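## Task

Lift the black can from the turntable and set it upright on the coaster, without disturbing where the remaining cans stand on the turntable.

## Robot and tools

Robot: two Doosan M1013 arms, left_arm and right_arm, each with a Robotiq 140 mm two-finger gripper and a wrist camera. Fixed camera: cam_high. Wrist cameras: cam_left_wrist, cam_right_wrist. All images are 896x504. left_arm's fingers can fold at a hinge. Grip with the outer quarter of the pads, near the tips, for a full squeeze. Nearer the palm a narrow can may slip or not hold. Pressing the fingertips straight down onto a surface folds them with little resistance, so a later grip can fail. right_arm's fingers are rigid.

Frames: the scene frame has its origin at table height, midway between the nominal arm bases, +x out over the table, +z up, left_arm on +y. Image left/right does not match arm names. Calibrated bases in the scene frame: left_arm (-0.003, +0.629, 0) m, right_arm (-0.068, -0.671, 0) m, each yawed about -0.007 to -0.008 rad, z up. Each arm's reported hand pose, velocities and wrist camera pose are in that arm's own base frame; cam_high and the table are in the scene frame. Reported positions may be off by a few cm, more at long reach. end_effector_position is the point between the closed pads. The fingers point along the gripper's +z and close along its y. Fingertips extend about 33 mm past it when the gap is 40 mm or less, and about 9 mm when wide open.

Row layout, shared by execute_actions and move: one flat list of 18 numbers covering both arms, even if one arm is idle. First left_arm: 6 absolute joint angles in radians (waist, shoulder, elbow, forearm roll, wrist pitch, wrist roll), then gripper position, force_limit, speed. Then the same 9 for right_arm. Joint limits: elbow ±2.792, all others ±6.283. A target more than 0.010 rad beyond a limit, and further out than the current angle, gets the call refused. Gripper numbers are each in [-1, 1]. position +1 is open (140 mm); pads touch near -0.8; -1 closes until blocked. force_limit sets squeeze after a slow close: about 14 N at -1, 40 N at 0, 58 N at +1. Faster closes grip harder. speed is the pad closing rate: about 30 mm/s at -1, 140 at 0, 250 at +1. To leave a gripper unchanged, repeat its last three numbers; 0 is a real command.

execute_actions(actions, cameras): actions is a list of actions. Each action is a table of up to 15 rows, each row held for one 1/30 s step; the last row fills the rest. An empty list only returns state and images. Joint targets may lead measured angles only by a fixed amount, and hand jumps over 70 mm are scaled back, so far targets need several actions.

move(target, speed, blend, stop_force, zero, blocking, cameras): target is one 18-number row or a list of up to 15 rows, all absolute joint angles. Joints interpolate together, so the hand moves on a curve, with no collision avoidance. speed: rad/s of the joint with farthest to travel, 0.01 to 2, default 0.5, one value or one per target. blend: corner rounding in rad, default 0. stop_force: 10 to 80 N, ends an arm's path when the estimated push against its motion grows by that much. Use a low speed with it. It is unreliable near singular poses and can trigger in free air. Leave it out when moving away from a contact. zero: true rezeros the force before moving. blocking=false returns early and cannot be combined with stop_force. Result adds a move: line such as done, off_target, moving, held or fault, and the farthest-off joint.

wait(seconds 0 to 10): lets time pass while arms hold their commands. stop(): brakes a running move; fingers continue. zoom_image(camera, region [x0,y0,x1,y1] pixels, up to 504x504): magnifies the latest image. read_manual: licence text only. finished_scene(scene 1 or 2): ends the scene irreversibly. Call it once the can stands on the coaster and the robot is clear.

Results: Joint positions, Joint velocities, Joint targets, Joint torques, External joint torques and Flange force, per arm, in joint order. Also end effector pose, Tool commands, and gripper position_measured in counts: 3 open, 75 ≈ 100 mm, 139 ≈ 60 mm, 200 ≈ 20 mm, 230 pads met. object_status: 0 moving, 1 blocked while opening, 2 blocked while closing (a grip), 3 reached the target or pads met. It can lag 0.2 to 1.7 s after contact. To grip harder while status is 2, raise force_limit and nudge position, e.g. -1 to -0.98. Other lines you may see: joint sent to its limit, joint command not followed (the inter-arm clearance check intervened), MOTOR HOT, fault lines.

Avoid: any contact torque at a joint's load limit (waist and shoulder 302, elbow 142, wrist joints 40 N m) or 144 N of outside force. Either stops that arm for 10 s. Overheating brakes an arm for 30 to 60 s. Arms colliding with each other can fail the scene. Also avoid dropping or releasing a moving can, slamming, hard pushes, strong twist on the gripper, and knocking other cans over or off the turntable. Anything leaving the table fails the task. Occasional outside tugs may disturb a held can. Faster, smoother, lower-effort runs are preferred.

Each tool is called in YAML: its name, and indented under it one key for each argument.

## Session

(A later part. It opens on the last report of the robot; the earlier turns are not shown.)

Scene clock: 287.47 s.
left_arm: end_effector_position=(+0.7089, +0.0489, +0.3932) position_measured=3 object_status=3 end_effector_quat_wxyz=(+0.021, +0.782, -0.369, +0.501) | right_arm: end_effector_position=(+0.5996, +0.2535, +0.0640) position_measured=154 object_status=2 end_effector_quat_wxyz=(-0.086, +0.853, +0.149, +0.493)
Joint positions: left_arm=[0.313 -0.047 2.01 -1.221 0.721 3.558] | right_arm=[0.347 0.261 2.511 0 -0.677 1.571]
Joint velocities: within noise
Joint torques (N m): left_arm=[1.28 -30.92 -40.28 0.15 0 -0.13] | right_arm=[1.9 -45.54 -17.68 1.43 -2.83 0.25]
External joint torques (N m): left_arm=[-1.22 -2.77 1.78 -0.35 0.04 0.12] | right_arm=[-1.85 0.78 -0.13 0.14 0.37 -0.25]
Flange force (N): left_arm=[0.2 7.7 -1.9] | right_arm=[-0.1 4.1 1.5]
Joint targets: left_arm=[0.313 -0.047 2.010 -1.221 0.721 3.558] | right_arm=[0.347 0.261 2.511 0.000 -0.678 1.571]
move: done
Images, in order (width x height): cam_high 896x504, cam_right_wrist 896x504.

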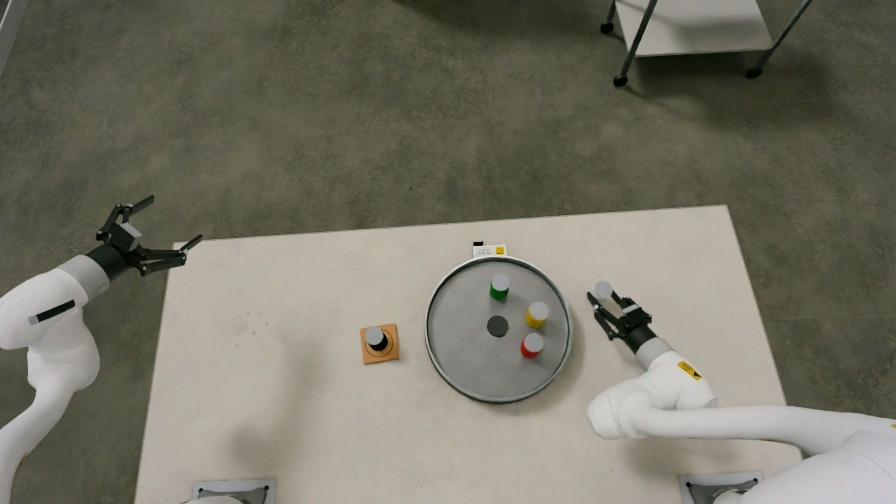

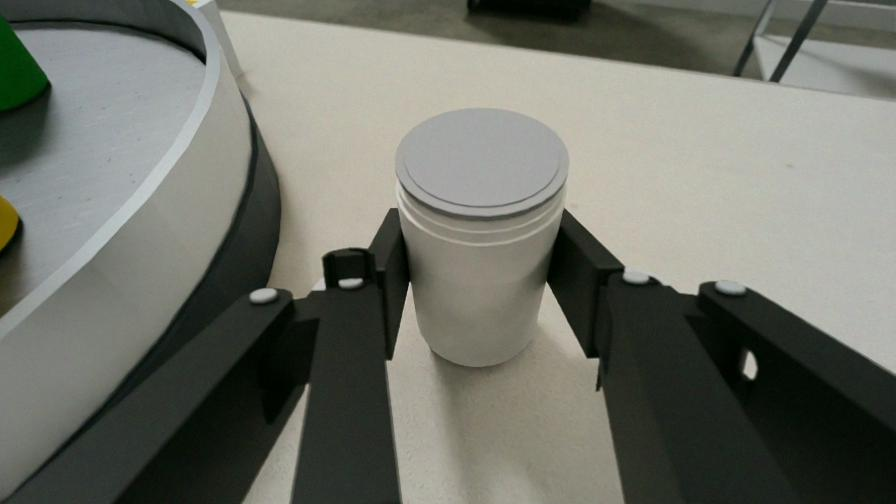

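zoom_image:
  camera: "cam_high"
  region: [410, 240, 590, 420]

move:
  target: [0.313, -0.047, 2.01, -1.221, 0.721, 3.558, 1, 1, 1, 0.34695, 0.29721, 2.51565, 0, -0.71847, 1.5708, -1, 0, -1]
  speed: 0.02
  stop_force: 10
  cameras: ["cam_right_wrist"]

Scaled by 2.800 from the camera's 896x504 image, which has a finer 1280x720 frame.

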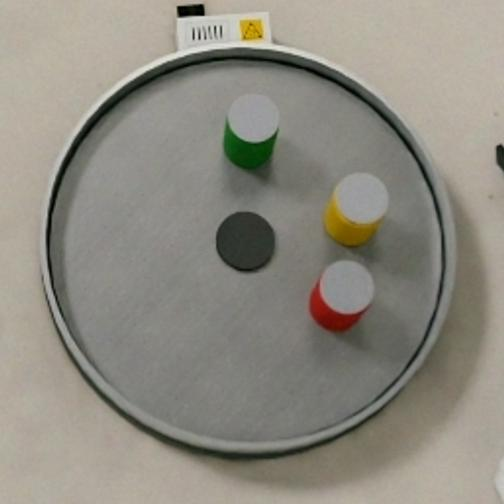

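Scene clock: 289.80 s.
left_arm: end_effector_position=(+0.7089, +0.0489, +0.3932) position_measured=3 object_status=3 end_effector_quat_wxyz=(+0.021, +0.782, -0.369, +0.501) | right_arm: end_effector_position=(+0.5997, +0.2535, +0.0535) position_measured=154 object_status=2 end_effector_quat_wxyz=(-0.086, +0.853, +0.149, +0.493)
Joint positions: left_arm=[0.313 -0.047 2.01 -1.221 0.721 3.558] | right_arm=[0.347 0.289 2.514 0 -0.709 1.571]
Joint velocities: within noise
Joint torques (N m): left_arm=[1.56 -30.89 -40.35 0.16 0 -0.13] | right_arm=[4.14 -36.55 -11.79 0.55 1.18 0.14]
External joint torques (N m): left_arm=[-1.66 -2.74 1.85 -0.38 0.05 0.11] | right_arm=[-4.17 -9.92 -4.8 0.91 -3.64 -0.14]
Flange force (N): left_arm=[0.6 8.2 -1.3] | right_arm=[12.6 8.3 -11.5]
Joint targets: left_arm=[0.313 -0.047 2.010 -1.221 0.721 3.558] | right_arm=[0.347 0.289 2.514 0.000 -0.709 1.571]
move: contact (right_arm)
Images, in order (width x height): cam_right_wrist 896x504.

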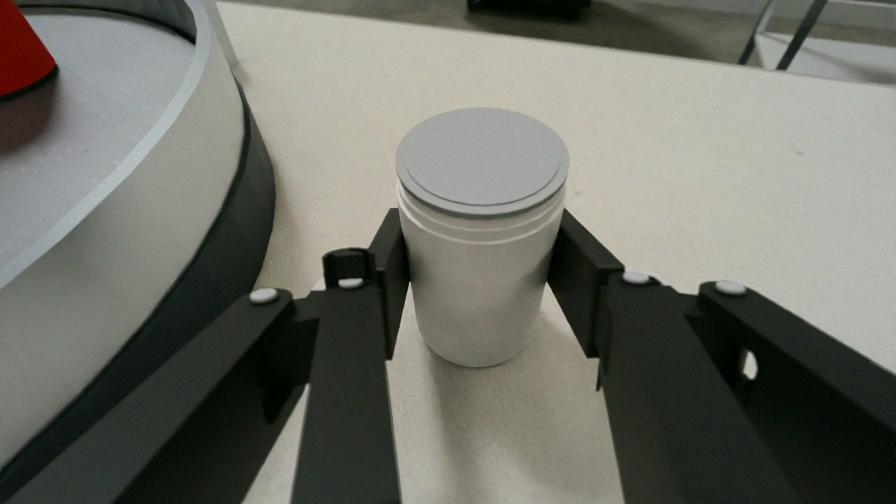

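wait:
  seconds: 0
  cameras: []

move:
  target:
    - [0.313, -0.047, 2.01, -1.221, 0.721, 3.558, 1, 1, 1, 0.34695, -0.11668, 2.36873, 0, -0.15766, 1.5708, -1, 0, -1]
    - [0.313, -0.047, 2.01, -1.221, 0.721, 3.558, 1, 1, 1, 0.58547, 0.00626, 2.33977, 0, -0.25164, 1.5708, -1, 0, -1]
  speed: [0.4, 0.4]
  blend: [0.08, 0]
  cameras: ["cam_right_wrist"]

Scene clock: 295.40 s.
left_arm: end_effector_position=(+0.7089, +0.0489, +0.3932) position_measured=3 object_status=3 end_effector_quat_wxyz=(+0.021, +0.782, -0.369, +0.501) | right_arm: end_effector_position=(+0.5997, +0.2535, +0.0535) position_measured=154 object_status=2 end_effector_quat_wxyz=(-0.086, +0.853, +0.149, +0.493)
Joint positions: left_arm=[0.313 -0.047 2.01 -1.221 0.721 3.558] | right_arm=[0.347 0.289 2.514 0 -0.709 1.571]
Joint velocities: within noise
Joint torques (N m): left_arm=[1.41 -30.95 -40.31 0.16 0.02 -0.13] | right_arm=[4.48 -35.4 -10.88 0.5 1.76 0.16]
External joint torques (N m): left_arm=[-1.39 -2.68 1.88 -0.37 0.02 0.12] | right_arm=[-4.46 -10.94 -5.67 0.95 -4.21 -0.16]
Flange force (N): left_arm=[0.3 8.0 -1.6] | right_arm=[13.8 9.0 -12.0]
Joint targets: left_arm=[0.313 -0.047 2.010 -1.221 0.721 3.558] | right_arm=[0.347 0.289 2.514 0.000 -0.709 1.571]
Tool commands: left_gripper/position=+1.0 left_gripper/force_limit=+1.0 left_gripper/speed=+1.0 right_gripper/position=-1.0 right_gripper/force_limit=+0.0 right_gripper/speed=-1.0
No camera images: "cameras" was empty.

Scene clock: 297.77 s.
left_arm: end_effector_position=(+0.7089, +0.0489, +0.3932) position_measured=3 object_status=3 end_effector_quat_wxyz=(+0.021, +0.782, -0.369, +0.501) | right_arm: end_effector_position=(+0.5570, +0.4106, +0.2150) position_measured=154 object_status=2 end_effector_quat_wxyz=(-0.144, +0.829, +0.250, +0.479)
Joint positions: left_arm=[0.313 -0.047 2.01 -1.221 0.721 3.558] | right_arm=[0.585 0.006 2.34 0 -0.252 1.571]
Joint velocities: within noise
Joint torques (N m): left_arm=[1.37 -31.03 -40.37 0.15 0.02 -0.07] | right_arm=[1.59 -33.96 -32.53 2.88 -2.83 0.21]
External joint torques (N m): left_arm=[-1.4 -2.62 1.92 -0.36 0.03 0.06] | right_arm=[-1.52 0.34 -0.31 0.23 0.37 -0.21]
Flange force (N): left_arm=[0.4 8.0 -1.6] | right_arm=[0.0 0.0 0.0]
Joint targets: left_arm=[0.313 -0.047 2.010 -1.221 0.721 3.558] | right_arm=[0.585 0.006 2.340 0.000 -0.252 1.571]
move: done
Images, in order (width x height): cam_right_wrist 896x504.

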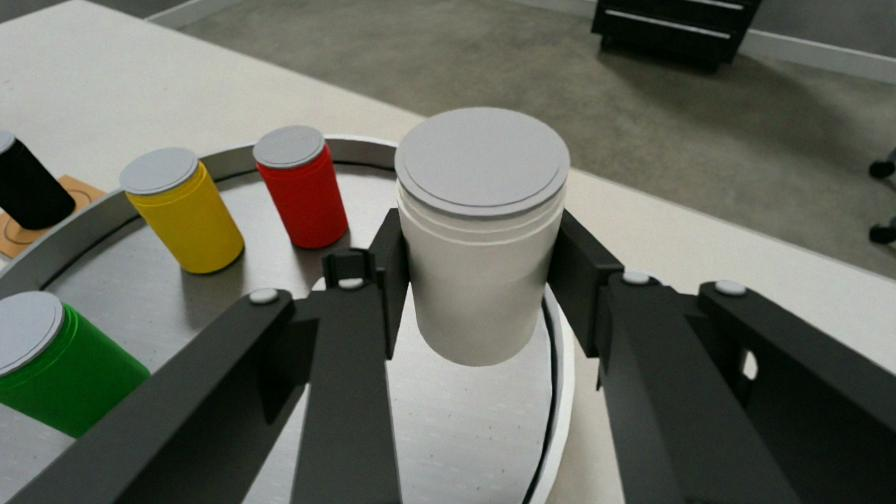

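execute_actions:
  actions: []
  cameras: ["cam_high", "cam_right_wrist"]

Scene clock: 299.03 s.
left_arm: end_effector_position=(+0.7089, +0.0489, +0.3932) position_measured=3 object_status=3 end_effector_quat_wxyz=(+0.021, +0.782, -0.369, +0.501) | right_arm: end_effector_position=(+0.5570, +0.4107, +0.2150) position_measured=154 object_status=2 end_effector_quat_wxyz=(-0.144, +0.829, +0.250, +0.479)
Joint positions: left_arm=[0.313 -0.047 2.01 -1.221 0.721 3.558] | right_arm=[0.585 0.006 2.34 0 -0.252 1.571]
Joint velocities: within noise
Joint torques (N m): left_arm=[1.53 -30.91 -40.35 0.18 0.01 -0.1] | right_arm=[2.13 -34.34 -32.56 2.88 -2.77 0.25]
External joint torques (N m): left_arm=[-1.61 -2.7 1.89 -0.39 0.04 0.08] | right_arm=[-2.02 0.58 -0.3 0.24 0.31 -0.25]
Flange force (N): left_arm=[0.6 8.2 -1.4] | right_arm=[0.0 0.0 0.0]
Joint targets: left_arm=[0.313 -0.047 2.010 -1.221 0.721 3.558] | right_arm=[0.585 0.006 2.340 0.000 -0.252 1.571]
Tool commands: left_gripper/position=+1.0 left_gripper/force_limit=+1.0 left_gripper/speed=+1.0 right_gripper/position=-1.0 right_gripper/force_limit=+0.0 right_gripper/speed=-1.0
Images, in order (width x height): cam_high 896x504, cam_right_wrist 896x504.

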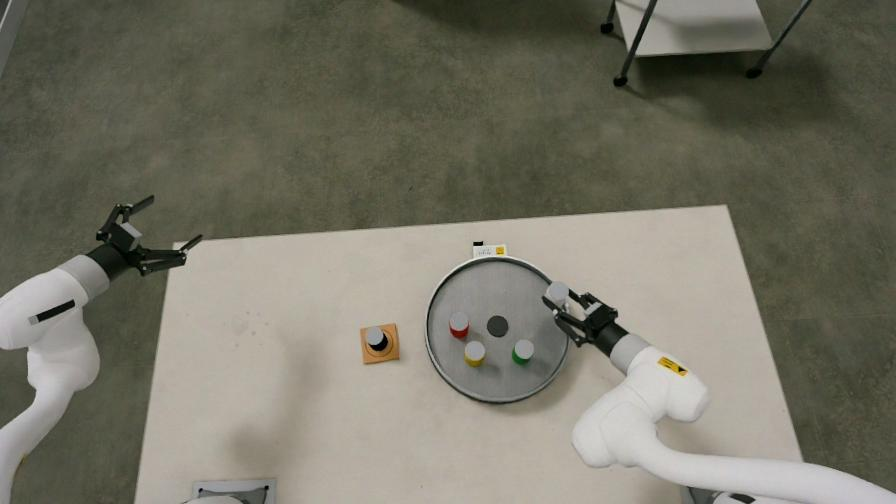

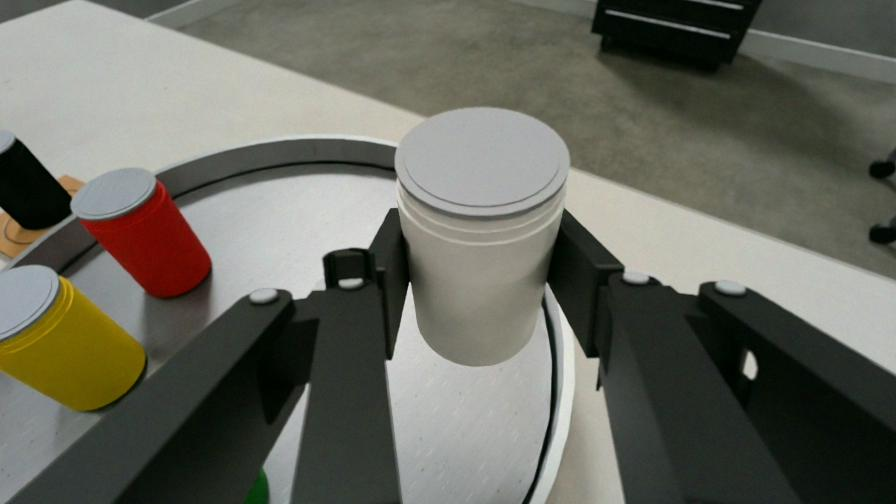

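wait:
  seconds: 0
  cameras: []

Scene clock: 300.47 s.
left_arm: end_effector_position=(+0.7089, +0.0489, +0.3932) position_measured=3 object_status=3 end_effector_quat_wxyz=(+0.021, +0.782, -0.369, +0.501) | right_arm: end_effector_position=(+0.5570, +0.4107, +0.2150) position_measured=154 object_status=2 end_effector_quat_wxyz=(-0.144, +0.829, +0.250, +0.479)
Joint positions: left_arm=[0.313 -0.047 2.01 -1.221 0.721 3.558] | right_arm=[0.585 0.006 2.34 0 -0.252 1.571]
Joint velocities: within noise
Joint torques (N m): left_arm=[1.4 -30.98 -40.3 0.15 0.01 -0.11] | right_arm=[1.81 -34.6 -32.4 2.9 -2.77 0.18]
External joint torques (N m): left_arm=[-1.34 -2.69 1.8 -0.34 0.03 0.1] | right_arm=[-1.82 1.06 -0.44 0.22 0.31 -0.18]
Flange force (N): left_arm=[0.4 7.8 -1.7] | right_arm=[0.0 0.0 0.0]
Joint targets: left_arm=[0.313 -0.047 2.010 -1.221 0.721 3.558] | right_arm=[0.585 0.006 2.340 0.000 -0.252 1.571]
Tool commands: left_gripper/position=+1.0 left_gripper/force_limit=+1.0 left_gripper/speed=+1.0 right_gripper/position=-1.0 right_gripper/force_limit=+0.0 right_gripper/speed=-1.0
No camera images: "cameras" was empty.

wait:
  seconds: 2.5
  cameras: []

move:
  target: [0.313, -0.047, 2.01, -1.221, 0.721, 3.558, 1, 1, 1, 0.58547, 0.26733, 2.31971, 0, -0.49265, 1.5708, -1, 0, -1]
  speed: 0.5
  cameras: []

execute_actions:
  actions:
    - [[0.313, -0.047, 2.01, -1.221, 0.721, 3.558, 1, 1, 1, 0.58547, 0.26733, 2.31971, 0, -0.49265, 1.5708, 0.15, 0, 1]]
  cameras: ["cam_right_wrist"]

move:
  target: [0.313, -0.047, 2.01, -1.221, 0.721, 3.558, 1, 1, 1, 0.58547, 0.00626, 2.33977, 0, -0.25164, 1.5708, 0.15, 0, 1]
  speed: 0.5
  cameras: ["cam_high", "cam_right_wrist"]

Scene clock: 303.57 s.
left_arm: end_effector_position=(+0.7089, +0.0489, +0.3932) position_measured=3 object_status=3 end_effector_quat_wxyz=(+0.021, +0.782, -0.369, +0.501) | right_arm: end_effector_position=(+0.5570, +0.4107, +0.2150) position_measured=154 object_status=2 end_effector_quat_wxyz=(-0.144, +0.829, +0.250, +0.479)
Joint positions: left_arm=[0.313 -0.047 2.01 -1.221 0.721 3.558] | right_arm=[0.585 0.006 2.34 0 -0.252 1.571]
Joint velocities: within noise
Joint torques (N m): left_arm=[1.34 -31.05 -40.32 0.16 -0.02 -0.11] | right_arm=[1.87 -34.43 -32.36 2.83 -2.83 0.25]
External joint torques (N m): left_arm=[-1.49 -2.52 1.86 -0.38 0.08 0.09] | right_arm=[-2 1.13 -0.46 0.29 0.38 -0.25]
Flange force (N): left_arm=[0.3 7.8 -1.3] | right_arm=[0.0 0.0 0.0]
Joint targets: left_arm=[0.313 -0.047 2.010 -1.221 0.721 3.558] | right_arm=[0.585 0.006 2.340 0.000 -0.252 1.571]
Tool commands: left_gripper/position=+1.0 left_gripper/force_limit=+1.0 left_gripper/speed=+1.0 right_gripper/position=-1.0 right_gripper/force_limit=+0.0 right_gripper/speed=-1.0
wait: 2.50 s; at rest from the start
No camera images: "cameras" was empty.

Scene clock: 304.50 s.
left_arm: end_effector_position=(+0.7089, +0.0489, +0.3932) position_measured=3 object_status=3 end_effector_quat_wxyz=(+0.021, +0.782, -0.369, +0.501) | right_arm: end_effector_position=(+0.6028, +0.4411, +0.1091) position_measured=154 object_status=2 end_effector_quat_wxyz=(-0.144, +0.829, +0.250, +0.479)
Joint positions: left_arm=[0.313 -0.047 2.01 -1.221 0.721 3.558] | right_arm=[0.585 0.267 2.32 0 -0.493 1.571]
Joint velocities: within noise
Joint torques (N m): left_arm=[1.63 -30.99 -40.29 0.16 -0.01 -0.09] | right_arm=[2.08 -52.39 -24.47 2.13 -2.84 0.24]
External joint torques (N m): left_arm=[-1.61 -2.63 1.91 -0.36 0.05 0.07] | right_arm=[-1.99 -0.44 -0.43 0.17 0.37 -0.25]
Flange force (N): left_arm=[0.6 8.1 -1.3] | right_arm=[1.9 3.0 -0.5]
Joint targets: left_arm=[0.313 -0.047 2.010 -1.221 0.721 3.558] | right_arm=[0.585 0.267 2.320 0.000 -0.493 1.571]
move: done
No camera images: "cameras" was empty.

Scene clock: 305.20 s.
left_arm: end_effector_position=(+0.7089, +0.0489, +0.3932) position_measured=3 object_status=3 end_effector_quat_wxyz=(+0.021, +0.782, -0.369, +0.501) | right_arm: end_effector_position=(+0.6028, +0.4411, +0.1090) position_measured=110 object_status=3 end_effector_quat_wxyz=(-0.144, +0.829, +0.250, +0.479)
Joint positions: left_arm=[0.313 -0.047 2.01 -1.221 0.721 3.558] | right_arm=[0.585 0.267 2.32 0 -0.493 1.571]
Joint velocities: within noise
Joint torques (N m): left_arm=[1.33 -31.11 -40.31 0.17 -0.01 -0.08] | right_arm=[2.18 -51.96 -23.58 2.12 -2.3 0.22]
External joint torques (N m): left_arm=[-1.26 -2.55 1.87 -0.37 0.05 0.07] | right_arm=[-2.2 -0.46 -1.2 0.17 -0.14 -0.22]
Flange force (N): left_arm=[0.2 7.6 -1.7] | right_arm=[1.8 3.5 0.8]
Joint targets: left_arm=[0.313 -0.047 2.010 -1.221 0.721 3.558] | right_arm=[0.585 0.267 2.320 0.000 -0.493 1.571]
Step readings (joint positions of left_arm | right_arm):
0: [0.313 -0.047 2.010 -1.221 0.721 3.558] | [0.585 0.267 2.320 0.000 -0.493 1.571]
1: [0.313 -0.047 2.010 -1.221 0.721 3.558] | [0.585 0.267 2.320 0.000 -0.493 1.571]
2: [0.313 -0.047 2.010 -1.221 0.721 3.558] | [0.585 0.267 2.320 0.000 -0.493 1.571]
4: [0.313 -0.047 2.010 -1.221 0.721 3.558] | [0.585 0.267 2.320 0.000 -0.493 1.571]
8: [0.313 -0.047 2.010 -1.221 0.721 3.558] | [0.585 0.267 2.320 0.000 -0.493 1.571]
15: [0.313 -0.047 2.010 -1.221 0.721 3.558] | [0.585 0.267 2.320 0.000 -0.493 1.571]
Images, in order (width x height): cam_right_wrist 896x504.

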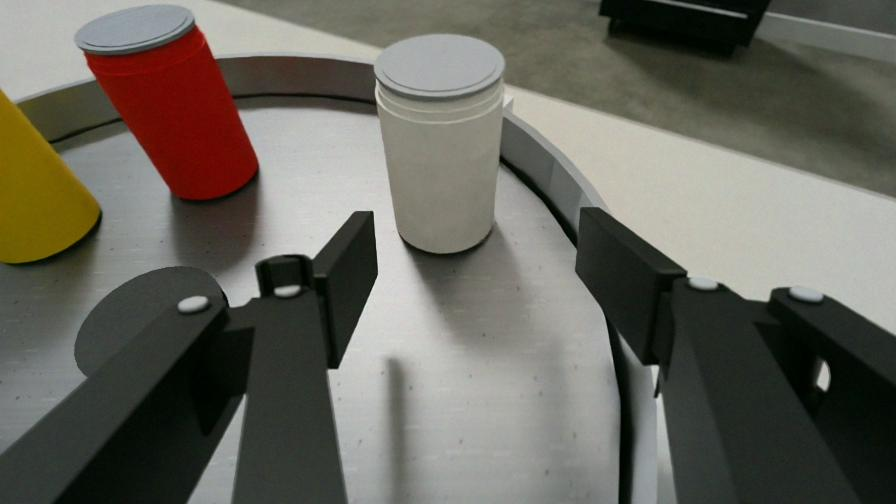

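Scene clock: 306.13 s.
left_arm: end_effector_position=(+0.7089, +0.0489, +0.3932) position_measured=3 object_status=3 end_effector_quat_wxyz=(+0.021, +0.782, -0.369, +0.501) | right_arm: end_effector_position=(+0.5570, +0.4107, +0.2149) position_measured=110 object_status=3 end_effector_quat_wxyz=(-0.144, +0.829, +0.250, +0.479)
Joint positions: left_arm=[0.313 -0.047 2.01 -1.221 0.721 3.558] | right_arm=[0.585 0.006 2.34 0 -0.252 1.571]
Joint velocities: within noise
Joint torques (N m): left_arm=[1.42 -30.93 -40.27 0.19 0.04 -0.08] | right_arm=[2.23 -33.82 -31.25 2.88 -2.29 0.21]
External joint torques (N m): left_arm=[-1.38 -2.72 1.85 -0.39 0 0.06] | right_arm=[-2.23 0.54 -1.52 0.23 -0.16 -0.21]
Flange force (N): left_arm=[0.4 8.0 -1.6] | right_arm=[0.0 0.0 0.0]
Joint targets: left_arm=[0.313 -0.047 2.010 -1.221 0.721 3.558] | right_arm=[0.585 0.006 2.340 0.000 -0.252 1.571]
move: done
Images, in order (width x height): cam_high 896x504, cam_right_wrist 896x504.

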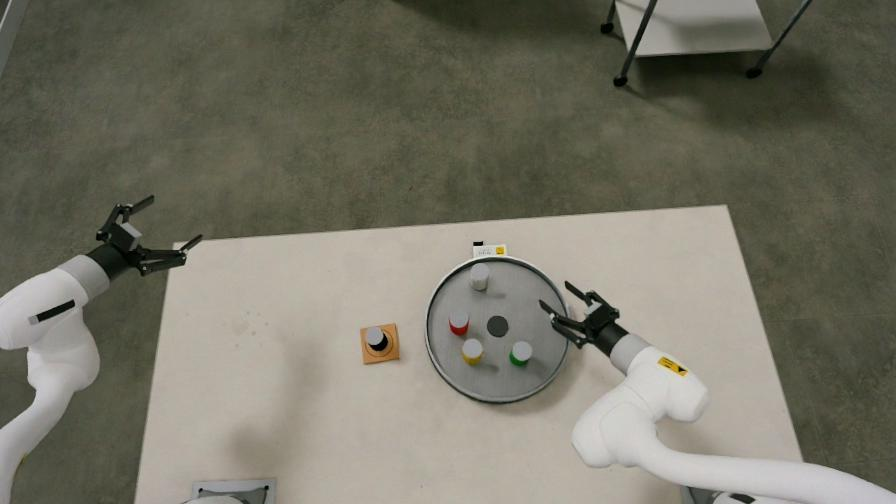

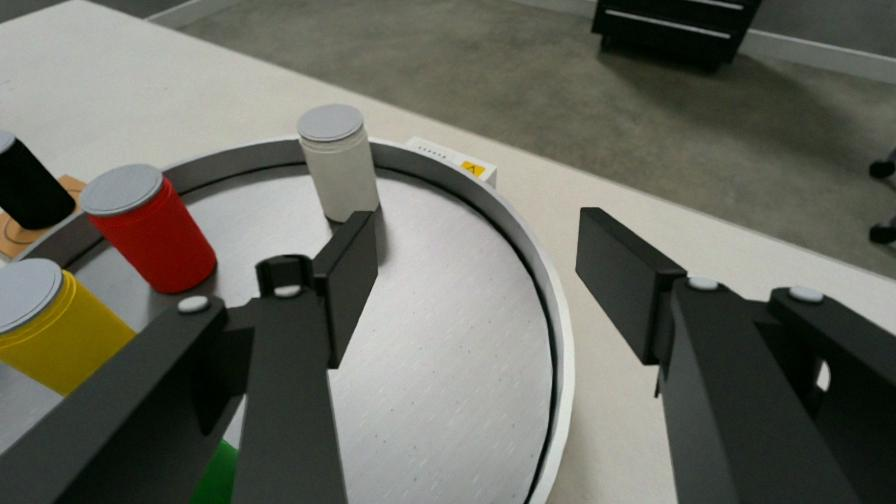

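zoom_image:
  camera: "cam_high"
  region: [410, 240, 590, 420]

Scaled by 2.800 from the camera's 896x504 image, which has a finer 1280x720 frame.

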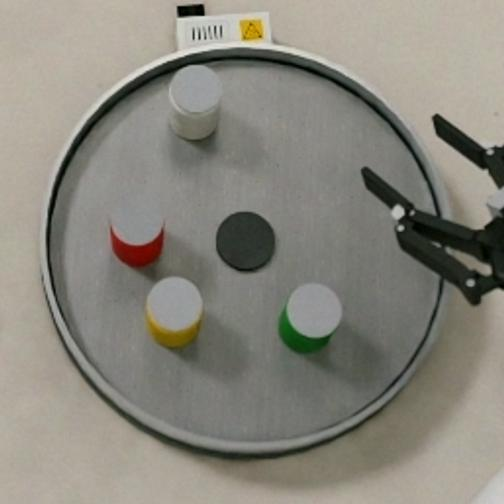

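zoom_image:
  camera: "cam_right_wrist"
  region: [60, 90, 460, 315]

Scaled by 1.260 from the camera's 896x504 image, which has a finer 1280x720 frame.

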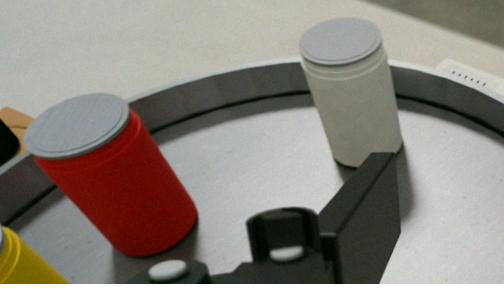

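move:
  target:
    - [0.313, -0.047, 2.01, -1.221, 0.721, 3.558, 1, 1, 1, 0.617, 0.0, 1.967, 0, 0.651, 1.895, 0.2, 0, 0]
    - [0.313, -0.047, 2.01, -1.221, 0.721, 3.558, 1, 1, 1, 0.64853, 0.278915, 1.59346, 0, 1.269218, 2.21933, 0.2, 0, 0]
  speed: 1.0
  blend: [0.15, 0]
  cameras: ["cam_right_wrist", "cam_high"]

Scene clock: 322.90 s.
left_arm: end_effector_position=(+0.7089, +0.0489, +0.3932) position_measured=3 object_status=3 end_effector_quat_wxyz=(+0.021, +0.782, -0.369, +0.501) | right_arm: end_effector_position=(+0.5406, +0.4530, +0.2500) position_measured=104 object_status=3 end_effector_quat_wxyz=(+0.000, +1.000, +0.000, +0.000)
Joint positions: left_arm=[0.313 -0.047 2.01 -1.221 0.721 3.558] | right_arm=[0.649 0.279 1.593 0 1.269 2.219]
Joint velocities: within noise
Joint torques (N m): left_arm=[1.41 -30.86 -40.36 0.16 -0.01 -0.12] | right_arm=[1.98 -69.24 -38.53 3.85 0.1 0.26]
External joint torques (N m): left_arm=[-1.37 -2.84 1.95 -0.36 0.06 0.1] | right_arm=[-1.75 -0.81 -2.24 0.31 -0.14 -0.26]
Flange force (N): left_arm=[0.3 8.2 -1.9] | right_arm=[4.2 0.2 -2.9]
Joint targets: left_arm=[0.313 -0.047 2.010 -1.221 0.721 3.558] | right_arm=[0.649 0.279 1.593 0.000 1.269 2.219]
move: done
Images, in order (width x height): cam_high 896x504, cam_right_wrist 896x504.

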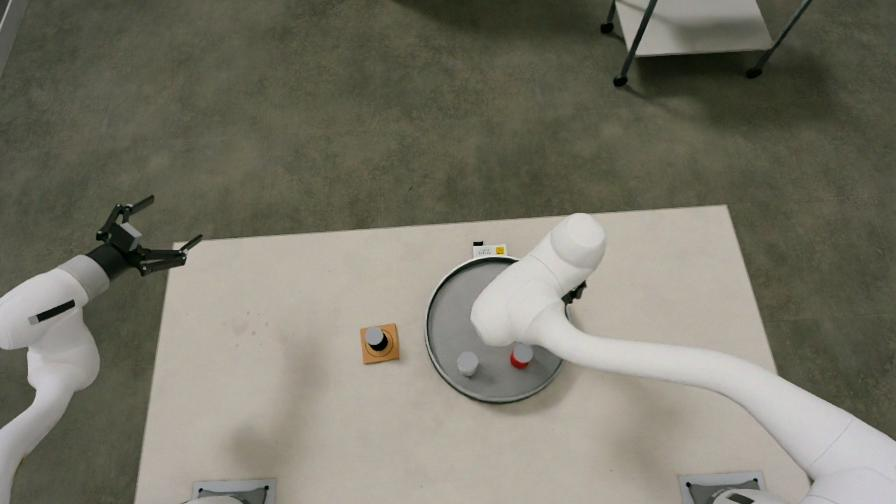

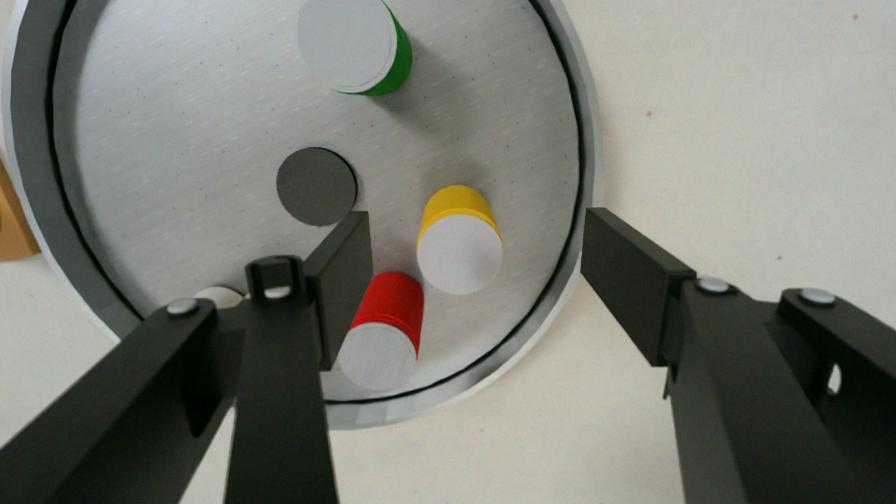

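wait:
  seconds: 0
  cameras: ["cam_right_wrist"]

wait:
  seconds: 1.8
  cameras: ["cam_right_wrist"]

wait:
  seconds: 1.8
  cameras: ["cam_right_wrist"]

Scene clock: 325.53 s.
left_arm: end_effector_position=(+0.7089, +0.0489, +0.3932) position_measured=3 object_status=3 end_effector_quat_wxyz=(+0.021, +0.782, -0.369, +0.501) | right_arm: end_effector_position=(+0.5406, +0.4530, +0.2500) position_measured=104 object_status=3 end_effector_quat_wxyz=(+0.000, +1.000, +0.000, +0.000)
Joint positions: left_arm=[0.313 -0.047 2.01 -1.221 0.721 3.558] | right_arm=[0.649 0.279 1.593 0 1.269 2.219]
Joint velocities: within noise
Joint torques (N m): left_arm=[1.34 -30.93 -40.33 0.16 0.01 -0.11] | right_arm=[2.02 -68.37 -38.75 3.81 0.06 0.27]
External joint torques (N m): left_arm=[-1.38 -2.71 1.87 -0.37 0.04 0.1] | right_arm=[-2 -1.14 -1.89 0.33 -0.1 -0.27]
Flange force (N): left_arm=[0.3 8.0 -1.7] | right_arm=[3.5 1.3 -2.7]
Joint targets: left_arm=[0.313 -0.047 2.010 -1.221 0.721 3.558] | right_arm=[0.649 0.279 1.593 0.000 1.269 2.219]
Tool commands: left_gripper/position=+1.0 left_gripper/force_limit=+1.0 left_gripper/speed=+1.0 right_gripper/position=+0.2 right_gripper/force_limit=+0.0 right_gripper/speed=+0.0
Images, in order (width x height): cam_right_wrist 896x504.

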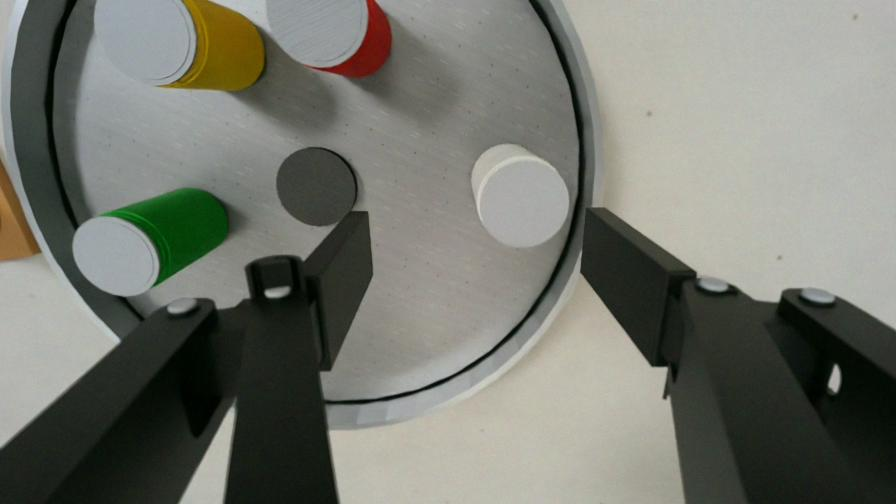

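Scene clock: 327.33 s.
left_arm: end_effector_position=(+0.7089, +0.0489, +0.3932) position_measured=3 object_status=3 end_effector_quat_wxyz=(+0.021, +0.782, -0.369, +0.501) | right_arm: end_effector_position=(+0.5406, +0.4530, +0.2500) position_measured=104 object_status=3 end_effector_quat_wxyz=(+0.000, +1.000, +0.000, +0.000)
Joint positions: left_arm=[0.313 -0.047 2.01 -1.221 0.721 3.558] | right_arm=[0.649 0.279 1.593 0 1.269 2.219]
Joint velocities: within noise
Joint torques (N m): left_arm=[1.48 -31.12 -40.28 0.19 0.03 -0.08] | right_arm=[2.18 -68.59 -38.85 3.86 0.08 0.22]
External joint torques (N m): left_arm=[-1.52 -2.52 1.87 -0.41 0.02 0.06] | right_arm=[-2.02 -0.97 -1.82 0.28 -0.13 -0.22]
Flange force (N): left_arm=[0.4 7.9 -1.2] | right_arm=[3.6 1.2 -2.5]
Joint targets: left_arm=[0.313 -0.047 2.010 -1.221 0.721 3.558] | right_arm=[0.649 0.279 1.593 0.000 1.269 2.219]
Tool commands: left_gripper/position=+1.0 left_gripper/force_limit=+1.0 left_gripper/speed=+1.0 right_gripper/position=+0.2 right_gripper/force_limit=+0.0 right_gripper/speed=+0.0
wait: 1.80 s; at rest by 0.17 s
Images, in order (width x height): cam_right_wrist 896x504.

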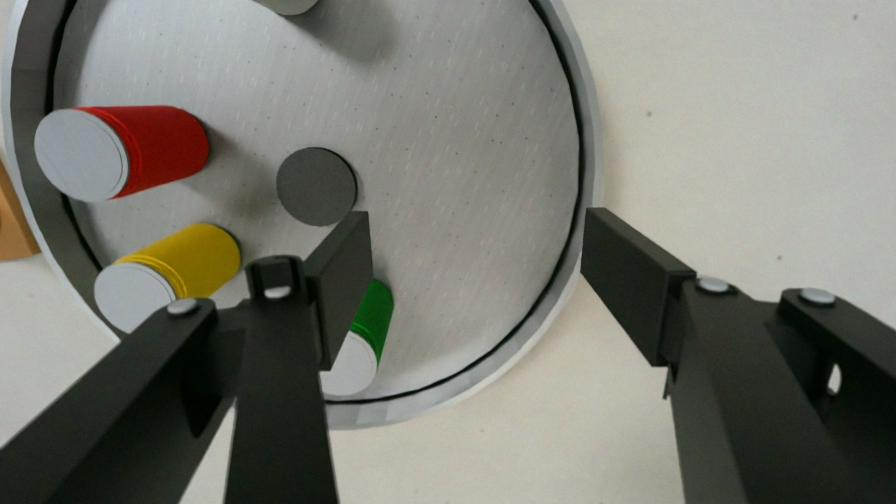

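Scene clock: 329.13 s.
left_arm: end_effector_position=(+0.7089, +0.0489, +0.3932) position_measured=3 object_status=3 end_effector_quat_wxyz=(+0.021, +0.782, -0.369, +0.501) | right_arm: end_effector_position=(+0.5406, +0.4530, +0.2500) position_measured=104 object_status=3 end_effector_quat_wxyz=(+0.000, +1.000, +0.000, +0.000)
Joint positions: left_arm=[0.313 -0.047 2.01 -1.221 0.721 3.558] | right_arm=[0.649 0.279 1.593 0 1.269 2.219]
Joint velocities: within noise
Joint torques (N m): left_arm=[1.37 -31.13 -40.33 0.14 -0.01 -0.11] | right_arm=[1.8 -68.33 -38.8 3.85 0.04 0.25]
External joint torques (N m): left_arm=[-1.45 -2.5 1.89 -0.36 0.06 0.09] | right_arm=[-1.84 -0.92 -1.77 0.28 -0.09 -0.25]
Flange force (N): left_arm=[0.3 7.8 -1.4] | right_arm=[3.4 1.0 -2.5]
Joint targets: left_arm=[0.313 -0.047 2.010 -1.221 0.721 3.558] | right_arm=[0.649 0.279 1.593 0.000 1.269 2.219]
Tool commands: left_gripper/position=+1.0 left_gripper/force_limit=+1.0 left_gripper/speed=+1.0 right_gripper/position=+0.2 right_gripper/force_limit=+0.0 right_gripper/speed=+0.0
wait: 1.80 s; at rest by 0.17 s
Images, in order (width x height): cam_right_wrist 896x504.

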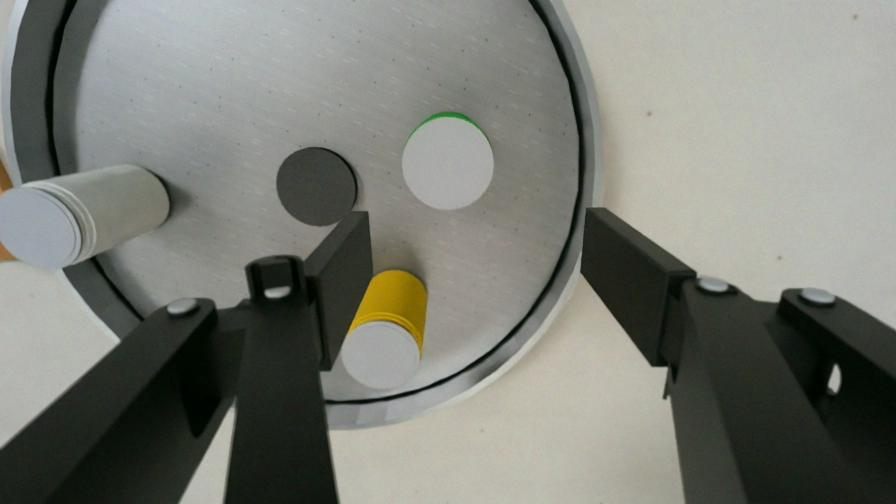

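move:
  target: [0.313, -0.047, 2.01, -1.221, 0.721, 3.558, 1, 1, 1, 0.66685, 0.273596, 1.600463, 0, 1.267534, 2.237646, -0.32, 0, 0]
  speed: 0.3
  cameras: ["cam_right_wrist"]

Scene clock: 334.07 s.
left_arm: end_effector_position=(+0.7089, +0.0489, +0.3932) position_measured=3 object_status=3 end_effector_quat_wxyz=(+0.021, +0.782, -0.369, +0.501) | right_arm: end_effector_position=(+0.5295, +0.4607, +0.2500) position_measured=169 object_status=3 end_effector_quat_wxyz=(+0.000, +1.000, +0.000, +0.000)
Joint positions: left_arm=[0.313 -0.047 2.01 -1.221 0.721 3.558] | right_arm=[0.667 0.274 1.6 0 1.268 2.238]
Joint velocities: within noise
Joint torques (N m): left_arm=[1.53 -30.86 -40.32 0.18 0.02 -0.1] | right_arm=[1.7 -68.12 -38.76 3.85 0.03 0.24]
External joint torques (N m): left_arm=[-1.56 -2.71 1.84 -0.39 0.03 0.09] | right_arm=[-1.92 -0.37 -1.78 0.27 -0.08 -0.24]
Flange force (N): left_arm=[0.6 8.1 -1.4] | right_arm=[4.2 0.5 -2.2]
Joint targets: left_arm=[0.313 -0.047 2.010 -1.221 0.721 3.558] | right_arm=[0.667 0.274 1.600 0.000 1.268 2.238]
move: done
Images, in order (width x height): cam_right_wrist 896x504.

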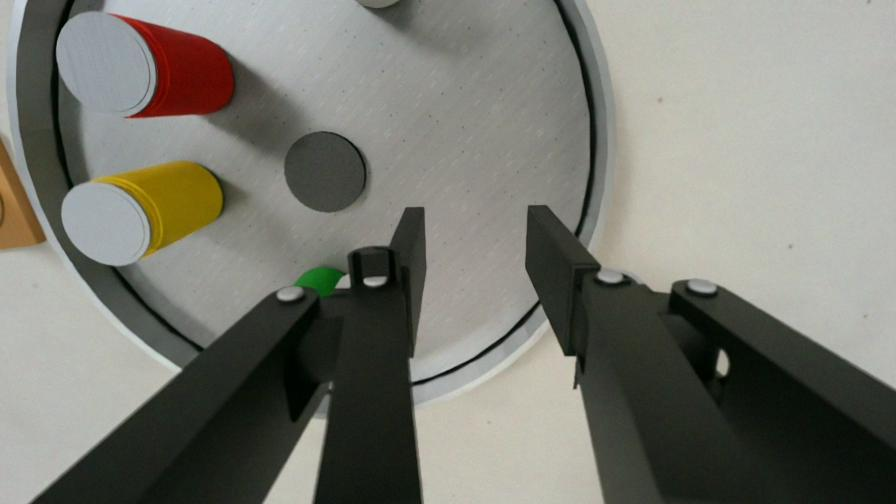

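wait:
  seconds: 5.9
  cameras: ["cam_right_wrist"]

move:
  target: [0.313, -0.047, 2.01, -1.221, 0.721, 3.558, 1, 1, 1, 0.66685, 0.350404, 1.729229, 0, 1.06196, 2.237646, -0.32, 0, 0]
  speed: 0.5
  cameras: []

Scene clock: 340.30 s.
left_arm: end_effector_position=(+0.7089, +0.0489, +0.3932) position_measured=3 object_status=3 end_effector_quat_wxyz=(+0.021, +0.782, -0.369, +0.501) | right_arm: end_effector_position=(+0.5295, +0.4607, +0.2500) position_measured=169 object_status=3 end_effector_quat_wxyz=(+0.000, +1.000, +0.000, +0.000)
Joint positions: left_arm=[0.313 -0.047 2.01 -1.221 0.721 3.558] | right_arm=[0.667 0.274 1.6 0 1.268 2.238]
Joint velocities: within noise
Joint torques (N m): left_arm=[1.38 -31 -40.28 0.16 0.03 -0.11] | right_arm=[2.03 -68.28 -38.89 3.85 0.02 0.24]
External joint torques (N m): left_arm=[-1.31 -2.71 1.83 -0.36 0.01 0.1] | right_arm=[-2.21 -0.61 -1.73 0.28 -0.06 -0.24]
Flange force (N): left_arm=[0.3 7.9 -1.7] | right_arm=[4.1 1.1 -2.3]
Joint targets: left_arm=[0.313 -0.047 2.010 -1.221 0.721 3.558] | right_arm=[0.667 0.274 1.600 0.000 1.268 2.238]
Tool commands: left_gripper/position=+1.0 left_gripper/force_limit=+1.0 left_gripper/speed=+1.0 right_gripper/position=-0.32 right_gripper/force_limit=+0.0 right_gripper/speed=+0.0
wait: 5.90 s; at rest from the start
Images, in order (width x height): cam_right_wrist 896x504.

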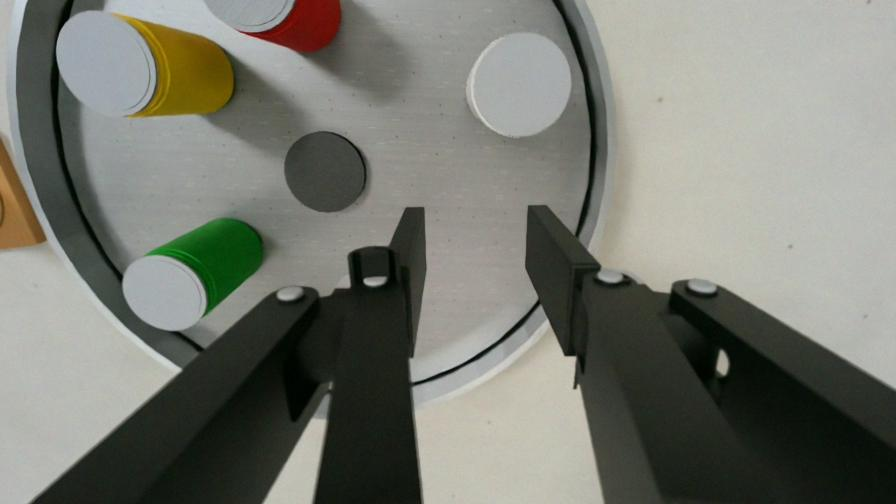

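Scene clock: 341.13 s.
left_arm: end_effector_position=(+0.7089, +0.0489, +0.3932) position_measured=3 object_status=3 end_effector_quat_wxyz=(+0.021, +0.782, -0.369, +0.501) | right_arm: end_effector_position=(+0.5295, +0.4607, +0.1300) position_measured=169 object_status=3 end_effector_quat_wxyz=(+0.000, +1.000, +0.000, +0.000)
Joint positions: left_arm=[0.313 -0.047 2.01 -1.221 0.721 3.558] | right_arm=[0.667 0.35 1.729 0 1.062 2.238]
Joint velocities: within noise
Joint torques (N m): left_arm=[1.35 -30.82 -40.28 0.16 0.01 -0.12] | right_arm=[1.97 -72.64 -35.73 3.54 0.06 0.28]
External joint torques (N m): left_arm=[-1.4 -2.8 1.77 -0.38 0.04 0.1] | right_arm=[-2.23 -0.77 -1.58 0.25 -0.11 -0.28]
Flange force (N): left_arm=[0.5 7.9 -1.7] | right_arm=[3.8 1.5 -1.9]
Joint targets: left_arm=[0.313 -0.047 2.010 -1.221 0.721 3.558] | right_arm=[0.667 0.350 1.729 0.000 1.062 2.238]
move: done
No camera images: "cameras" was empty.

wait:
  seconds: 1.35
  cameras: ["cam_right_wrist"]

execute_actions:
  actions:
    - [[0.313,-0.047,2.01,-1.221,0.721,3.558,1,1,1,0.66685,0.350404,1.729229,0,1.06196,2.237646,0.3,0,0],[0.313,-0.047,2.01,-1.221,0.721,3.558,1,1,1,0.66685,0.350404,1.729229,0,1.06196,2.237646,0.3,0,0],[0.313,-0.047,2.01,-1.221,0.721,3.558,1,1,1,0.66685,0.350404,1.729229,0,1.06196,2.237646,0.3,0,0],[0.313,-0.047,2.01,-1.221,0.721,3.558,1,1,1,0.66685,0.350404,1.729229,0,1.06196,2.237646,0.3,0,0],[0.313,-0.047,2.01,-1.221,0.721,3.558,1,1,1,0.66685,0.350404,1.729229,0,1.06196,2.237646,0.3,0,0],[0.313,-0.047,2.01,-1.221,0.721,3.558,1,1,1,0.66685,0.350404,1.729229,0,1.06196,2.237646,0.3,0,0],[0.313,-0.047,2.01,-1.221,0.721,3.558,1,1,1,0.66685,0.350404,1.729229,0,1.06196,2.237646,-1,0,0]]
  cameras: ["cam_right_wrist"]

move:
  target: [0.313, -0.047, 2.01, -1.221, 0.721, 3.558, 1, 1, 1, 0.624666, 0.333658, 1.519604, 0, 1.288331, 2.195462, -1, 0, 0]
  speed: 0.6
  cameras: ["cam_right_wrist"]

Scene clock: 343.07 s.
left_arm: end_effector_position=(+0.7089, +0.0489, +0.3932) position_measured=3 object_status=3 end_effector_quat_wxyz=(+0.021, +0.782, -0.369, +0.501) | right_arm: end_effector_position=(+0.5295, +0.4607, +0.1300) position_measured=169 object_status=3 end_effector_quat_wxyz=(+0.000, +1.000, +0.000, +0.000)
Joint positions: left_arm=[0.313 -0.047 2.01 -1.221 0.721 3.558] | right_arm=[0.667 0.35 1.729 0 1.062 2.238]
Joint velocities: within noise
Joint torques (N m): left_arm=[1.54 -30.95 -40.34 0.16 0 -0.1] | right_arm=[1.89 -71.96 -35.52 3.57 0.07 0.25]
External joint torques (N m): left_arm=[-1.51 -2.65 1.93 -0.37 0.04 0.09] | right_arm=[-2.2 -1.39 -1.74 0.22 -0.11 -0.25]
Flange force (N): left_arm=[0.4 8.1 -1.4] | right_arm=[3.3 1.8 -2.5]
Joint targets: left_arm=[0.313 -0.047 2.010 -1.221 0.721 3.558] | right_arm=[0.667 0.350 1.729 0.000 1.062 2.238]
Tool commands: left_gripper/position=+1.0 left_gripper/force_limit=+1.0 left_gripper/speed=+1.0 right_gripper/position=-0.32 right_gripper/force_limit=+0.0 right_gripper/speed=+0.0
wait: 1.37 s; at rest from the start
Images, in order (width x height): cam_right_wrist 896x504.

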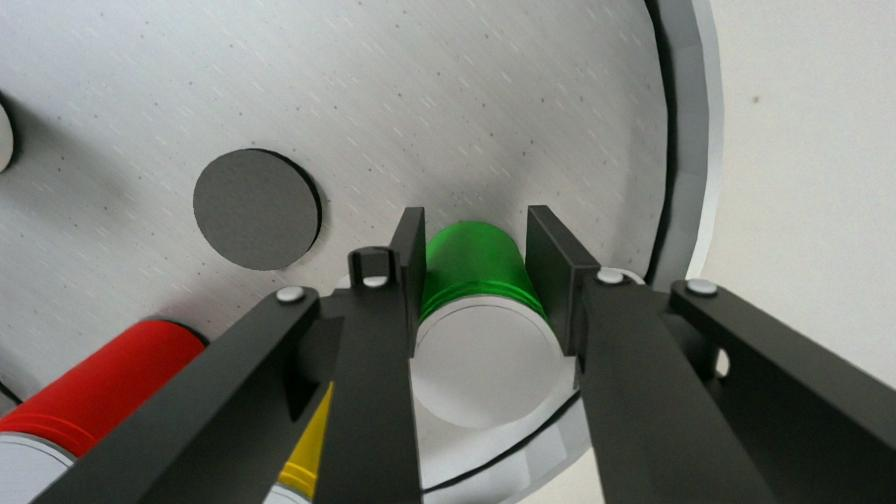

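Scene clock: 343.77 s.
left_arm: end_effector_position=(+0.7089, +0.0489, +0.3932) position_measured=3 object_status=3 end_effector_quat_wxyz=(+0.021, +0.782, -0.369, +0.501) | right_arm: end_effector_position=(+0.5295, +0.4607, +0.1300) position_measured=157 object_status=2 end_effector_quat_wxyz=(+0.000, +1.000, +0.000, +0.000)
Joint positions: left_arm=[0.313 -0.047 2.01 -1.221 0.721 3.558] | right_arm=[0.667 0.35 1.729 0 1.062 2.238]
Joint velocities: within noise
Joint torques (N m): left_arm=[1.28 -31.11 -40.44 0.15 0.01 -0.08] | right_arm=[4.01 -56.39 -23.1 4.29 0.87 0.26]
External joint torques (N m): left_arm=[-1.23 -2.51 1.99 -0.36 0.03 0.06] | right_arm=[-3.67 -16.73 -14.04 -0.5 -0.91 -0.26]
Flange force (N): left_arm=[0.0 7.8 -1.7] | right_arm=[6.7 1.6 -24.5]
Joint targets: left_arm=[0.313 -0.047 2.010 -1.221 0.721 3.558] | right_arm=[0.667 0.350 1.729 0.000 1.062 2.238]
Step readings (joint positions of left_arm | right_arm):
0: [0.313 -0.047 2.010 -1.221 0.721 3.558] | [0.667 0.350 1.729 0.000 1.062 2.238]
1: [0.313 -0.047 2.010 -1.221 0.721 3.558] | [0.667 0.350 1.729 0.000 1.062 2.238]
2: [0.313 -0.047 2.010 -1.221 0.721 3.558] | [0.667 0.350 1.729 0.000 1.062 2.238]
4: [0.313 -0.047 2.010 -1.221 0.721 3.558] | [0.667 0.350 1.729 0.000 1.062 2.238]
8: [0.313 -0.047 2.010 -1.221 0.721 3.558] | [0.667 0.350 1.729 0.000 1.062 2.238]
15: [0.313 -0.047 2.010 -1.221 0.721 3.558] | [0.667 0.350 1.729 0.000 1.062 2.238]
Images, in order (width x height): cam_right_wrist 896x504.

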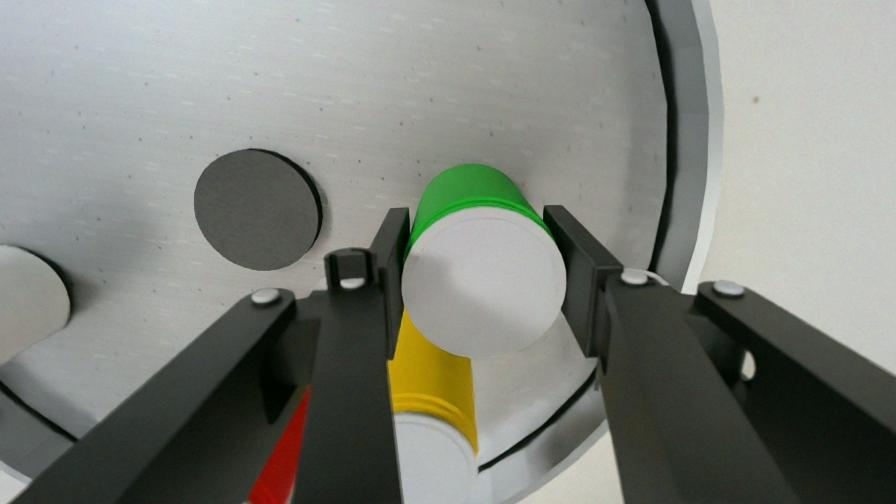

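Scene clock: 344.57 s.
left_arm: end_effector_position=(+0.7089, +0.0489, +0.3932) position_measured=3 object_status=3 end_effector_quat_wxyz=(+0.021, +0.782, -0.369, +0.501) | right_arm: end_effector_position=(+0.5800, +0.4607, +0.2500) position_measured=157 object_status=2 end_effector_quat_wxyz=(+0.000, +1.000, +0.000, +0.000)
Joint positions: left_arm=[0.313 -0.047 2.01 -1.221 0.721 3.558] | right_arm=[0.625 0.334 1.52 0 1.288 2.195]
Joint velocities: within noise
Joint torques (N m): left_arm=[1.54 -31.07 -40.33 0.16 0.01 -0.1] | right_arm=[2.12 -75.4 -39.34 3.89 -0.03 0.23]
External joint torques (N m): left_arm=[-1.46 -2.49 1.93 -0.36 0.02 0.08] | right_arm=[-2.35 0.37 -1.49 0.26 -0.02 -0.23]
Flange force (N): left_arm=[0.3 7.9 -1.3] | right_arm=[5.0 0.5 -1.7]
Joint targets: left_arm=[0.313 -0.047 2.010 -1.221 0.721 3.558] | right_arm=[0.625 0.334 1.520 0.000 1.288 2.195]
move: done
Images, in order (width x height): cam_right_wrist 896x504.

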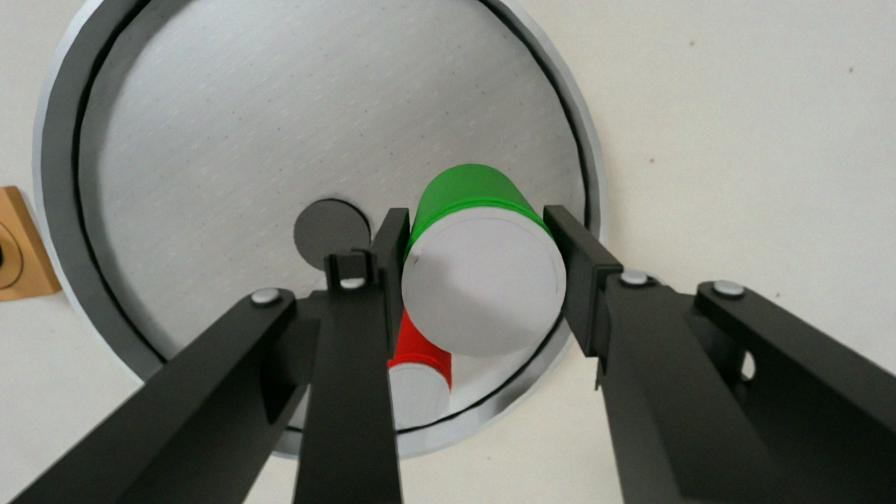

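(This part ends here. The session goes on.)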